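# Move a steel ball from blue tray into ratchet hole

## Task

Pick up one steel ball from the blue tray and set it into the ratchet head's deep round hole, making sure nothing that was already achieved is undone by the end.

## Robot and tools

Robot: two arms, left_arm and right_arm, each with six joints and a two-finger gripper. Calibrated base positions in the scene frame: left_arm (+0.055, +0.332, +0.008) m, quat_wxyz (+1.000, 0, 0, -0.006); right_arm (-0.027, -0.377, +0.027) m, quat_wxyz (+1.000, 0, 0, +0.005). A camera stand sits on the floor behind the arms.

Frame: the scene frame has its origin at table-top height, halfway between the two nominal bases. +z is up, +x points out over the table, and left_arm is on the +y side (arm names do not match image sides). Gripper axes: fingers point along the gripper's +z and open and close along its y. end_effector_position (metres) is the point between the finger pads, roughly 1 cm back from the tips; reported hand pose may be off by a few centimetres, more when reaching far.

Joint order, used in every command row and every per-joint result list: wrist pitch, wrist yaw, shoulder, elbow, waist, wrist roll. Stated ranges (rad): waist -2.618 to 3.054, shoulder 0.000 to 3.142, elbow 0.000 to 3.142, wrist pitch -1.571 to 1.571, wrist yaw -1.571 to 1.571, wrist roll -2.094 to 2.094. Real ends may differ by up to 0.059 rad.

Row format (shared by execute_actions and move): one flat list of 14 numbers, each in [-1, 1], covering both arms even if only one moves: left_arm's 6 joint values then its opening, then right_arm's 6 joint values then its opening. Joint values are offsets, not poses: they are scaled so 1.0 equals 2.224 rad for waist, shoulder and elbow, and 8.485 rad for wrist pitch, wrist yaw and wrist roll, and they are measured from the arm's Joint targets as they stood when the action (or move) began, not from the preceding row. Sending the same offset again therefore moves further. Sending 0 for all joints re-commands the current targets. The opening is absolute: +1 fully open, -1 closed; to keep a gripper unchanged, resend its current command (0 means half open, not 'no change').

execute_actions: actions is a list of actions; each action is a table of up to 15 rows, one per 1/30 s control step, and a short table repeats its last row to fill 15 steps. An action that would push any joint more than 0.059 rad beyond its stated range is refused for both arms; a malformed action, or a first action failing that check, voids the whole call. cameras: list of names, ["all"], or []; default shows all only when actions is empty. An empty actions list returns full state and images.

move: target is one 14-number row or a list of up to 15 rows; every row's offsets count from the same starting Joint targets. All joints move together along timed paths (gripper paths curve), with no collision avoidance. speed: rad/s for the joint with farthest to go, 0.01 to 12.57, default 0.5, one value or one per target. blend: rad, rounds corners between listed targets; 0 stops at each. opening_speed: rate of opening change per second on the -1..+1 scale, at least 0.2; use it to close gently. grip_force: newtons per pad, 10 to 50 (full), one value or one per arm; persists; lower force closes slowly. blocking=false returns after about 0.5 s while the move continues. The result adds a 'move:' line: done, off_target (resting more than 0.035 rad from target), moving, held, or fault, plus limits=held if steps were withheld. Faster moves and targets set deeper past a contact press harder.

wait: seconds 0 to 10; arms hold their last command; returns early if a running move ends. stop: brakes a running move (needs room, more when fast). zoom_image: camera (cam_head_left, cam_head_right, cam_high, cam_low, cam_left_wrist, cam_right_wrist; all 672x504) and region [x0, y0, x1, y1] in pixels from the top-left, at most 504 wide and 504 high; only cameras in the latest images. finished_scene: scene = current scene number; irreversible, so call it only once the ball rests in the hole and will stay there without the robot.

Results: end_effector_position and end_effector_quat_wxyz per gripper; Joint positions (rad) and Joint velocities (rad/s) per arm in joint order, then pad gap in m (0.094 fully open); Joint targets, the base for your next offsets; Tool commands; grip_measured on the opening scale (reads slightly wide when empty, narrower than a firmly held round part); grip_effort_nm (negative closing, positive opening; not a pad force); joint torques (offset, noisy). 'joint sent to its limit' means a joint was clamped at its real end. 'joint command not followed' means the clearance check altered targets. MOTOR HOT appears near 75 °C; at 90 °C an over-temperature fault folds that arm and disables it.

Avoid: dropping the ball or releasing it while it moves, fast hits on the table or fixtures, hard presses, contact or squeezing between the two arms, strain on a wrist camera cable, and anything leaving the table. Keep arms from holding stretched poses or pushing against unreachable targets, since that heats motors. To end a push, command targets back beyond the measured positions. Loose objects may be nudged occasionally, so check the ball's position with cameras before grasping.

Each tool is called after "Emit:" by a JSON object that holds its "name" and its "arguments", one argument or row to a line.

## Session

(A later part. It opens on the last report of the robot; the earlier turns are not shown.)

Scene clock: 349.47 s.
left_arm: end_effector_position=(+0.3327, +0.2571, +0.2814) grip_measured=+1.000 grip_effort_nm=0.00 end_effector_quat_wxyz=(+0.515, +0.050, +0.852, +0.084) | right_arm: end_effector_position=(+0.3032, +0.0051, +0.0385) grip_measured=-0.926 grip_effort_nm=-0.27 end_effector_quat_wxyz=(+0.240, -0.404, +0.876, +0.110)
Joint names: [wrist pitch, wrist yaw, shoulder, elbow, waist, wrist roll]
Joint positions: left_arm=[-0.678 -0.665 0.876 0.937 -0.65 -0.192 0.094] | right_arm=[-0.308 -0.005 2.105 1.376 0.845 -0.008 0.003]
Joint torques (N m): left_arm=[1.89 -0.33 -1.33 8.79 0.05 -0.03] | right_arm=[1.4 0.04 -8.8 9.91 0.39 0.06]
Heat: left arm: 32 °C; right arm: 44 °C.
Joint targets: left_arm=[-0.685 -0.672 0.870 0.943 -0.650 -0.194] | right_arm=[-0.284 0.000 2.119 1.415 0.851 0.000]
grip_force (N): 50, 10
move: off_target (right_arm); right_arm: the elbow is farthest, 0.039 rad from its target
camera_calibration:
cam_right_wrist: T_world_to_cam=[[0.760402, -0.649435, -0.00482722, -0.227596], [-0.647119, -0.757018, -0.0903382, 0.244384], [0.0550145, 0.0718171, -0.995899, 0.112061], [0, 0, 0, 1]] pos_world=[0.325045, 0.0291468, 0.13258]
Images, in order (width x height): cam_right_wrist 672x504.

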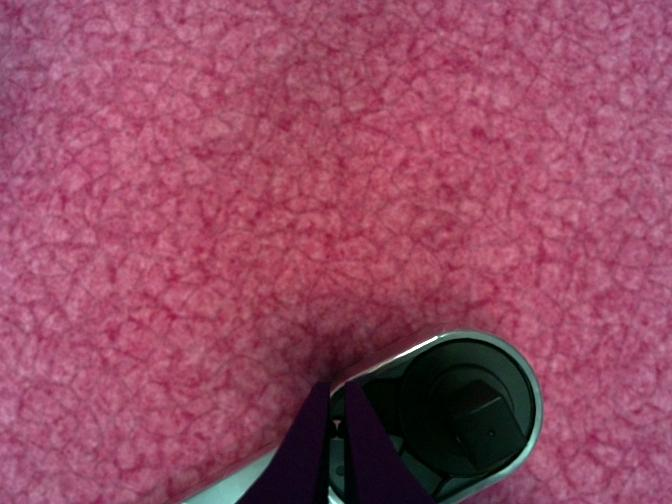

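Emit:
{"name": "move", "arguments": {
  "target": [0,0,0,0,0,0,1,0,0,0.0014,0,0,0,-0.96],
  "speed": 0.03,
  "cameras": ["cam_right_wrist"]
}}

Emit:
{"name": "zoom_image", "arguments": {
  "camera": "cam_right_wrist",
  "region": [324, 404, 350, 430]
}}

Scene clock: 369.37 s.
left_arm: end_effector_position=(+0.3327, +0.2571, +0.2814) grip_measured=+1.000 grip_effort_nm=0.00 end_effector_quat_wxyz=(+0.515, +0.050, +0.852, +0.084) | right_arm: end_effector_position=(+0.3032, +0.0051, +0.0385) grip_measured=-0.926 grip_effort_nm=-0.27 end_effector_quat_wxyz=(+0.240, -0.404, +0.876, +0.110)
Joint names: [wrist pitch, wrist yaw, shoulder, elbow, waist, wrist roll]
Joint positions: left_arm=[-0.678 -0.665 0.876 0.937 -0.65 -0.192 0.094] | right_arm=[-0.308 -0.005 2.105 1.376 0.845 -0.008 0.003]
Joint torques (N m): left_arm=[1.89 -0.33 -1.33 8.77 0.03 -0.04] | right_arm=[1.4 0.05 -8.57 9.92 0.44 0.06]
Heat: left arm: 32 °C; right arm: 45 °C.
Joint targets: left_arm=[-0.685 -0.672 0.870 0.943 -0.650 -0.194] | right_arm=[-0.284 0.000 2.122 1.415 0.851 0.000]
grip_force (N): 50, 10
move: off_target (right_arm); right_arm: the elbow is farthest, 0.039 rad from its target
camera_calibration:
cam_right_wrist: T_world_to_cam=[[0.760402, -0.649435, -0.00482722, -0.227596], [-0.647119, -0.757018, -0.0903382, 0.244384], [0.0550145, 0.0718171, -0.995899, 0.112061], [0, 0, 0, 1]] pos_world=[0.325045, 0.0291468, 0.13258]
Images, in order (width x height): cam_right_wrist 672x504.

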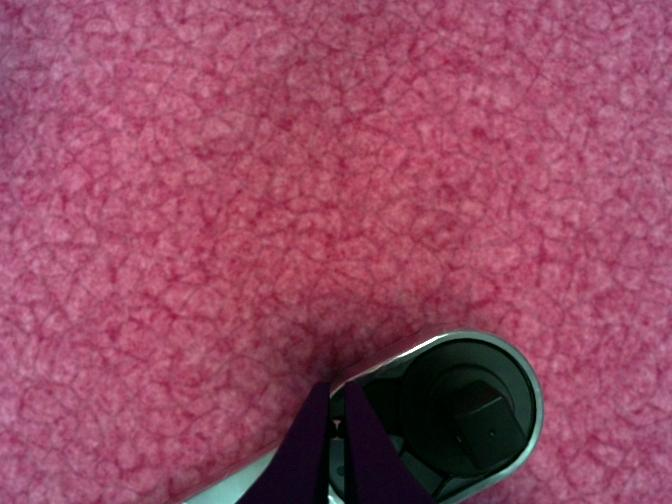

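Scaled by 19.385 from the camera's 672x504 image, which has a finer 960x720 frame.

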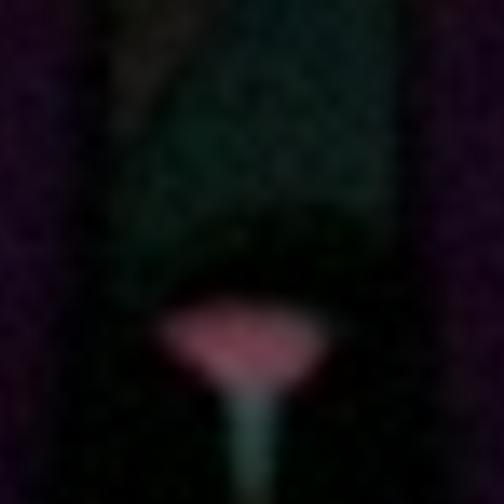

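Emit:
{"name": "move", "arguments": {
  "target": [
    [0,0,0,0,0,0,1,0,0,0,0,-0.00638,0,-0.96],
    [0,0,0,0,0,0,1,0,0,0.0011,0,-0.00638,0,-0.96]
  ],
  "speed": 0.04,
  "cameras": ["cam_right_wrist"]
}}

Emit:
{"name": "zoom_image", "arguments": {
  "camera": "cam_right_wrist",
  "region": [324, 404, 350, 430]
}}

Scene clock: 380.33 s.
left_arm: end_effector_position=(+0.3327, +0.2571, +0.2814) grip_measured=+1.000 grip_effort_nm=0.00 end_effector_quat_wxyz=(+0.515, +0.050, +0.852, +0.084) | right_arm: end_effector_position=(+0.3036, +0.0039, +0.0352) grip_measured=-0.926 grip_effort_nm=-0.28 end_effector_quat_wxyz=(+0.237, -0.403, +0.877, +0.109)
Joint names: [wrist pitch, wrist yaw, shoulder, elbow, waist, wrist roll]
Joint positions: left_arm=[-0.678 -0.665 0.876 0.937 -0.65 -0.192 0.094] | right_arm=[-0.308 -0.005 2.112 1.376 0.843 -0.008 0.003]
Joint torques (N m): left_arm=[1.89 -0.33 -1.33 8.79 0.03 -0.03] | right_arm=[1.39 0.05 -8.95 9.83 -0.55 0.05]
Heat: left arm: 32 °C; right arm: 45 °C.
Joint targets: left_arm=[-0.685 -0.672 0.870 0.943 -0.650 -0.194] | right_arm=[-0.284 0.000 2.125 1.415 0.837 0.000]
grip_force (N): 50, 10
move: off_target (right_arm); right_arm: the elbow is farthest, 0.039 rad from its target
camera_calibration:
cam_right_wrist: T_world_to_cam=[[0.758877, -0.651216, -0.00489115, -0.228266], [-0.649241, -0.755946, -0.0838564, 0.243883], [0.0509112, 0.0668122, -0.996466, 0.110122], [0, 0, 0, 1]] pos_world=[0.325958, 0.0283544, 0.129067]
Images, in order (width x height): cam_right_wrist 672x504.

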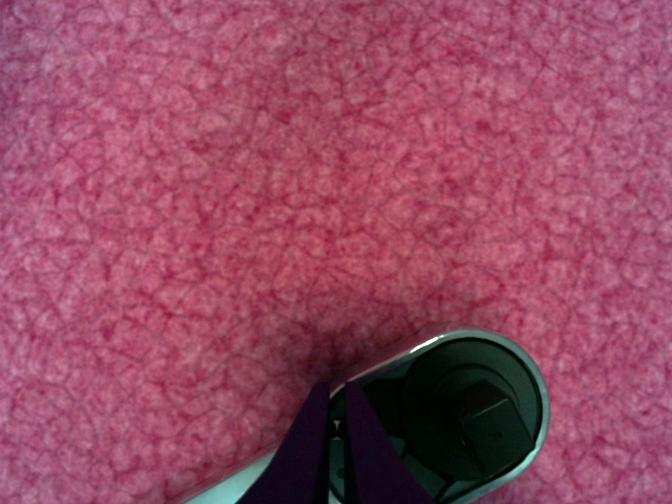

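Scaled by 19.385 from the camera's 672x504 image, which has a finer 960x720 frame.

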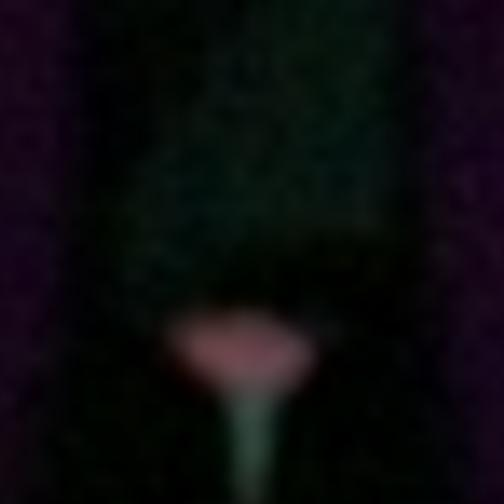

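Emit:
{"name": "zoom_image", "arguments": {
  "camera": "cam_right_wrist",
  "region": [328, 410, 348, 430]
}}

Scaled by 25.200 from the camera's 672x504 image, which has a finer 960x720 frame.

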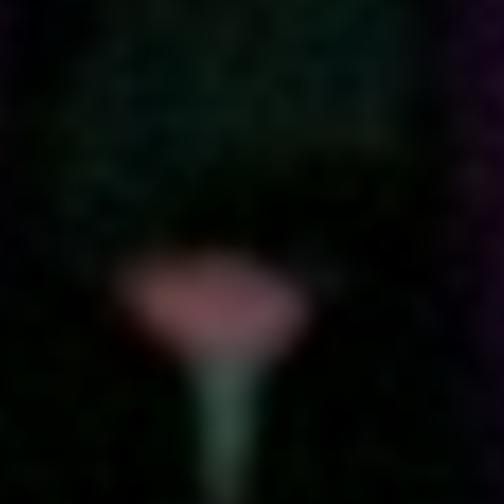

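Emit:
{"name": "wait", "arguments": {
  "seconds": 0.1,
  "cameras": ["cam_right_wrist"]
}}

Emit:
{"name": "zoom_image", "arguments": {
  "camera": "cam_right_wrist",
  "region": [328, 410, 348, 430]
}}

Emit:
{"name": "zoom_image", "arguments": {
  "camera": "cam_right_wrist",
  "region": [500, 320, 560, 380]
}}

Scene clock: 396.90 s.
left_arm: end_effector_position=(+0.3327, +0.2571, +0.2814) grip_measured=+1.000 grip_effort_nm=0.00 end_effector_quat_wxyz=(+0.515, +0.050, +0.852, +0.084) | right_arm: end_effector_position=(+0.3036, +0.0039, +0.0352) grip_measured=-0.926 grip_effort_nm=-0.27 end_effector_quat_wxyz=(+0.237, -0.403, +0.877, +0.109)
Joint names: [wrist pitch, wrist yaw, shoulder, elbow, waist, wrist roll]
Joint positions: left_arm=[-0.678 -0.665 0.876 0.937 -0.65 -0.192 0.094] | right_arm=[-0.308 -0.005 2.112 1.376 0.843 -0.008 0.003]
Joint torques (N m): left_arm=[1.89 -0.33 -1.33 8.79 0.03 -0.04] | right_arm=[1.39 0.07 -8.9 9.83 -0.51 0.04]
Heat: left arm: 32 °C; right arm: 45 °C.
Joint targets: left_arm=[-0.685 -0.672 0.870 0.943 -0.650 -0.194] | right_arm=[-0.284 0.000 2.125 1.415 0.837 0.000]
Tool commands: left_gripper/opening=+1.0 right_gripper/opening=-0.96
grip_force (N): 50, 10
wait: 0.10 s; at rest from the start
camera_calibration:
cam_right_wrist: T_world_to_cam=[[0.758877, -0.651216, -0.00489115, -0.228266], [-0.649241, -0.755946, -0.0838564, 0.243883], [0.0509112, 0.0668122, -0.996466, 0.110122], [0, 0, 0, 1]] pos_world=[0.325958, 0.0283544, 0.129067]
Images, in order (width x height): cam_right_wrist 672x504.

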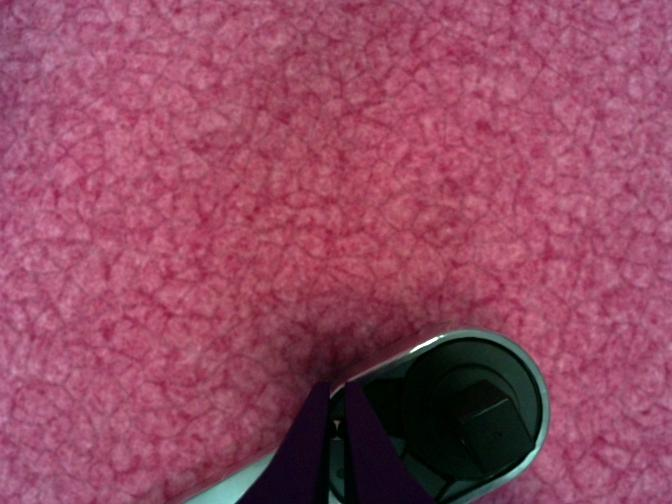

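Scaled by 25.200 from the camera's 672x504 image, which has a finer 960x720 frame.

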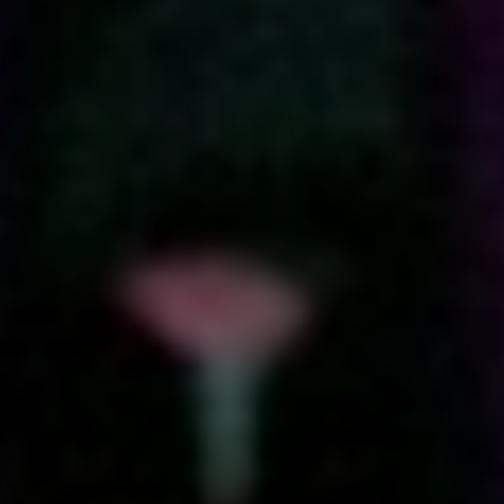

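Scaled by 8.400 from the camera's 672x504 image, which has a finer 960x720 frame.

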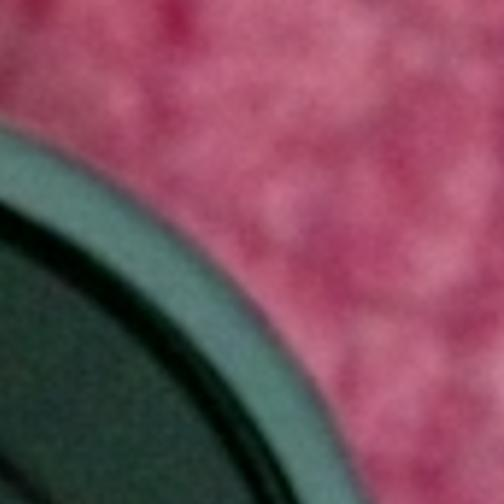

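Emit:
{"name": "move", "arguments": {
  "target": [0,0,0,0,0,0,1,0,0,0,0,-0.0006,0,-0.96],
  "speed": 0.05
}}

Emit:
{"name": "wait", "arguments": {
  "seconds": 0.3,
  "cameras": ["cam_right_wrist"]
}}

Emit:
{"name": "zoom_image", "arguments": {
  "camera": "cam_right_wrist",
  "region": [328, 410, 348, 430]
}}

Emit:
{"name": "zoom_image", "arguments": {
  "camera": "cam_right_wrist",
  "region": [500, 320, 560, 380]
}}

Scene clock: 413.50 s.
left_arm: end_effector_position=(+0.3327, +0.2571, +0.2814) grip_measured=+1.000 grip_effort_nm=0.00 end_effector_quat_wxyz=(+0.515, +0.050, +0.852, +0.084) | right_arm: end_effector_position=(+0.3036, +0.0039, +0.0352) grip_measured=-0.926 grip_effort_nm=-0.27 end_effector_quat_wxyz=(+0.237, -0.403, +0.877, +0.109)
Joint names: [wrist pitch, wrist yaw, shoulder, elbow, waist, wrist roll]
Joint positions: left_arm=[-0.678 -0.665 0.876 0.937 -0.65 -0.192 0.094] | right_arm=[-0.308 -0.005 2.112 1.376 0.843 -0.008 0.003]
Joint torques (N m): left_arm=[1.89 -0.33 -1.33 8.79 0.02 -0.03] | right_arm=[1.38 0.06 -8.87 9.78 -0.61 0.03]
Heat: left arm: 32 °C; right arm: 46 °C.
Joint targets: left_arm=[-0.685 -0.672 0.870 0.943 -0.650 -0.194] | right_arm=[-0.284 0.000 2.125 1.415 0.836 0.000]
grip_force (N): 50, 10
move: off_target (right_arm); right_arm: the elbow is farthest, 0.039 rad from its target

Scene clock: 413.80 s.
left_arm: end_effector_position=(+0.3327, +0.2571, +0.2814) grip_measured=+1.000 grip_effort_nm=0.00 end_effector_quat_wxyz=(+0.515, +0.050, +0.852, +0.084) | right_arm: end_effector_position=(+0.3036, +0.0039, +0.0352) grip_measured=-0.926 grip_effort_nm=-0.27 end_effector_quat_wxyz=(+0.237, -0.403, +0.877, +0.109)
Joint names: [wrist pitch, wrist yaw, shoulder, elbow, waist, wrist roll]
Joint positions: left_arm=[-0.678 -0.665 0.876 0.937 -0.65 -0.192 0.094] | right_arm=[-0.308 -0.005 2.112 1.376 0.843 -0.008 0.003]
Joint torques (N m): left_arm=[1.89 -0.33 -1.33 8.79 0.02 -0.04] | right_arm=[1.38 0.04 -8.95 9.85 -0.59 0.06]
Heat: left arm: 32 °C; right arm: 46 °C.
Joint targets: left_arm=[-0.685 -0.672 0.870 0.943 -0.650 -0.194] | right_arm=[-0.284 0.000 2.125 1.415 0.836 0.000]
Tool commands: left_gripper/opening=+1.0 right_gripper/opening=-0.96
grip_force (N): 50, 10
wait: 0.30 s; at rest by 0.17 s
camera_calibration:
cam_right_wrist: T_world_to_cam=[[0.758877, -0.651216, -0.00489115, -0.228266], [-0.649241, -0.755946, -0.0838564, 0.243883], [0.0509112, 0.0668122, -0.996466, 0.110122], [0, 0, 0, 1]] pos_world=[0.325958, 0.0283544, 0.129067]
Images, in order (width x height): cam_right_wrist 672x504.

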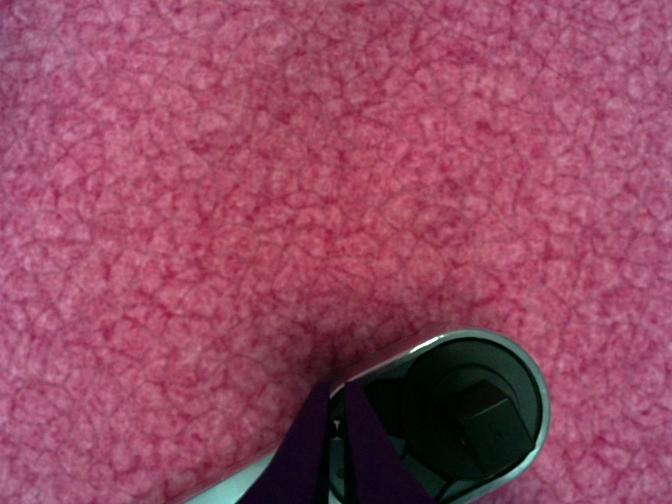

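Scaled by 25.200 from the camera's 672x504 image, which has a finer 960x720 frame.

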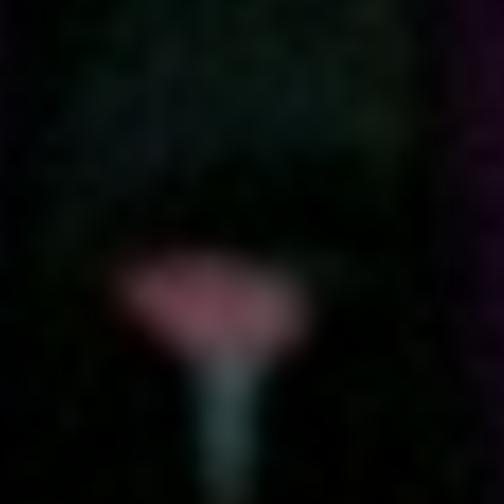

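Scaled by 8.400 from the camera's 672x504 image, which has a finer 960x720 frame.

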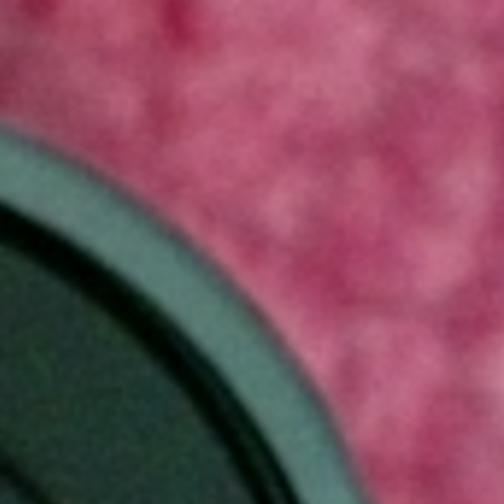

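Emit:
{"name": "move", "arguments": {
  "target": [0,0,0,0,0,0,1,0,0,0,0,0,0,-0.79],
  "opening_speed": 0.2,
  "cameras": ["cam_right_wrist"]
}}

Emit:
{"name": "zoom_image", "arguments": {
  "camera": "cam_right_wrist",
  "region": [316, 404, 360, 448]
}}

Scene clock: 436.20 s.
left_arm: end_effector_position=(+0.3327, +0.2571, +0.2814) grip_measured=+1.000 grip_effort_nm=0.00 end_effector_quat_wxyz=(+0.515, +0.050, +0.852, +0.084) | right_arm: end_effector_position=(+0.3036, +0.0039, +0.0352) grip_measured=-0.792 grip_effort_nm=0.11 end_effector_quat_wxyz=(+0.237, -0.403, +0.877, +0.109)
Joint names: [wrist pitch, wrist yaw, shoulder, elbow, waist, wrist roll]
Joint positions: left_arm=[-0.678 -0.665 0.876 0.937 -0.65 -0.192 0.094] | right_arm=[-0.308 -0.005 2.112 1.376 0.843 -0.008 0.01]
Joint torques (N m): left_arm=[1.89 -0.33 -1.33 8.79 0.03 -0.03] | right_arm=[1.39 0.05 -8.92 9.83 -0.59 0.05]
Heat: left arm: 32 °C; right arm: 46 °C.
Joint targets: left_arm=[-0.685 -0.672 0.870 0.943 -0.650 -0.194] | right_arm=[-0.284 0.000 2.125 1.415 0.836 0.000]
grip_force (N): 50, 10
move: off_target (right_arm); right_arm: the elbow is farthest, 0.039 rad from its target
camera_calibration:
cam_right_wrist: T_world_to_cam=[[0.758877, -0.651216, -0.00489115, -0.228266], [-0.649241, -0.755946, -0.0838564, 0.243883], [0.0509112, 0.0668122, -0.996466, 0.110122], [0, 0, 0, 1]] pos_world=[0.325958, 0.0283544, 0.129067]
Images, in order (width x height): cam_right_wrist 672x504.

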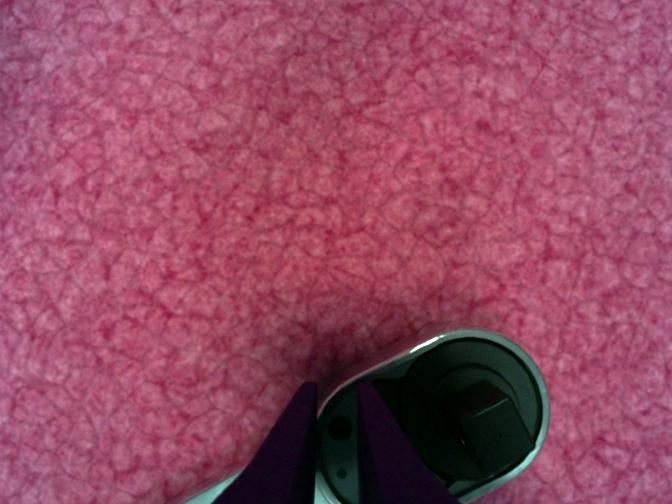

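Scaled by 11.455 from the camera's 672x504 image, which has a finer 960x720 frame.

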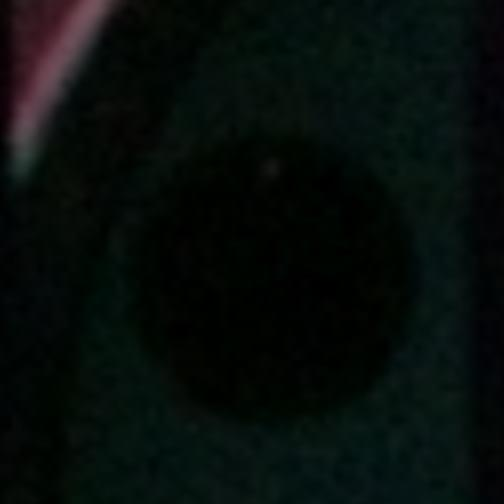

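Emit:
{"name": "move", "arguments": {
  "target": [
    [0,0,0,0,0,0,1,0,0,-0.05,0,0,0,-0.79],
    [0,0,0,0,0,0,1,-0.01072,0,-0.14344,-0.07734,0,0,-0.79]
  ],
  "speed": [0.2, 0.4],
  "blend": [0.02, 0],
  "cameras": ["cam_right_wrist"]
}}

Emit:
{"name": "zoom_image", "arguments": {
  "camera": "cam_right_wrist",
  "region": [290, 260, 440, 380]
}}

Scene clock: 447.27 s.
left_arm: end_effector_position=(+0.3327, +0.2571, +0.2814) grip_measured=+1.000 grip_effort_nm=0.00 end_effector_quat_wxyz=(+0.515, +0.050, +0.852, +0.084) | right_arm: end_effector_position=(+0.2825, -0.0202, +0.1075) grip_measured=-0.792 grip_effort_nm=0.11 end_effector_quat_wxyz=(+0.272, -0.399, +0.867, +0.125)
Joint names: [wrist pitch, wrist yaw, shoulder, elbow, waist, wrist roll]
Joint positions: left_arm=[-0.678 -0.665 0.876 0.937 -0.65 -0.192 0.094] | right_arm=[-0.375 -0.005 1.846 1.258 0.843 -0.008 0.01]
Joint torques (N m): left_arm=[1.89 -0.32 -1.35 8.79 0.02 -0.04] | right_arm=[1.27 0.07 -11.11 5.74 -0.66 0.07]
Heat: left arm: 32 °C; right arm: 46 °C.
Joint targets: left_arm=[-0.685 -0.672 0.870 0.943 -0.650 -0.194] | right_arm=[-0.375 0.000 1.806 1.243 0.836 0.000]
grip_force (N): 50, 10
move: off_target (right_arm); right_arm: the shoulder is farthest, 0.041 rad from its target
camera_calibration:
cam_right_wrist: T_world_to_cam=[[0.759128, -0.650929, -0.00412057, -0.227741], [-0.642707, -0.748506, -0.163298, 0.224844], [0.103211, 0.126612, -0.986568, 0.170228], [0, 0, 0, 1]] pos_world=[0.299823, -0.00149897, 0.20372]
Images, in order (width x height): cam_right_wrist 672x504.

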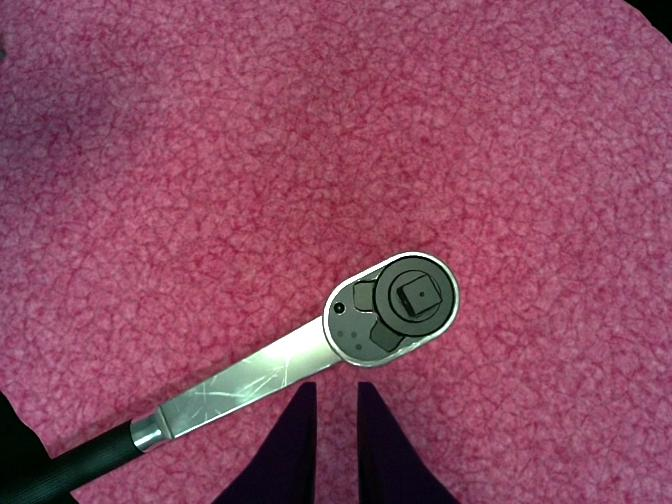

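Scaled by 3.360 from the camera's 672x504 image, which has a finer 960x720 frame.

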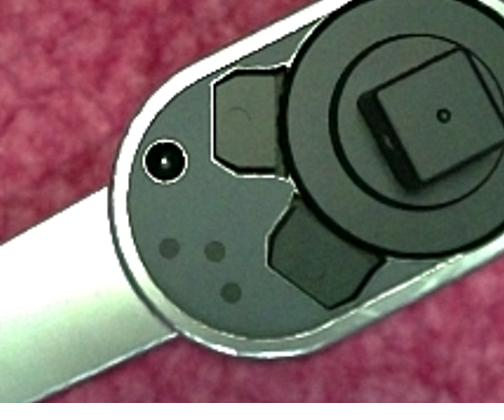

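Emit:
{"name": "finished_scene", "arguments": {
  "scene": 2
}}

The scene is finished: the task was done.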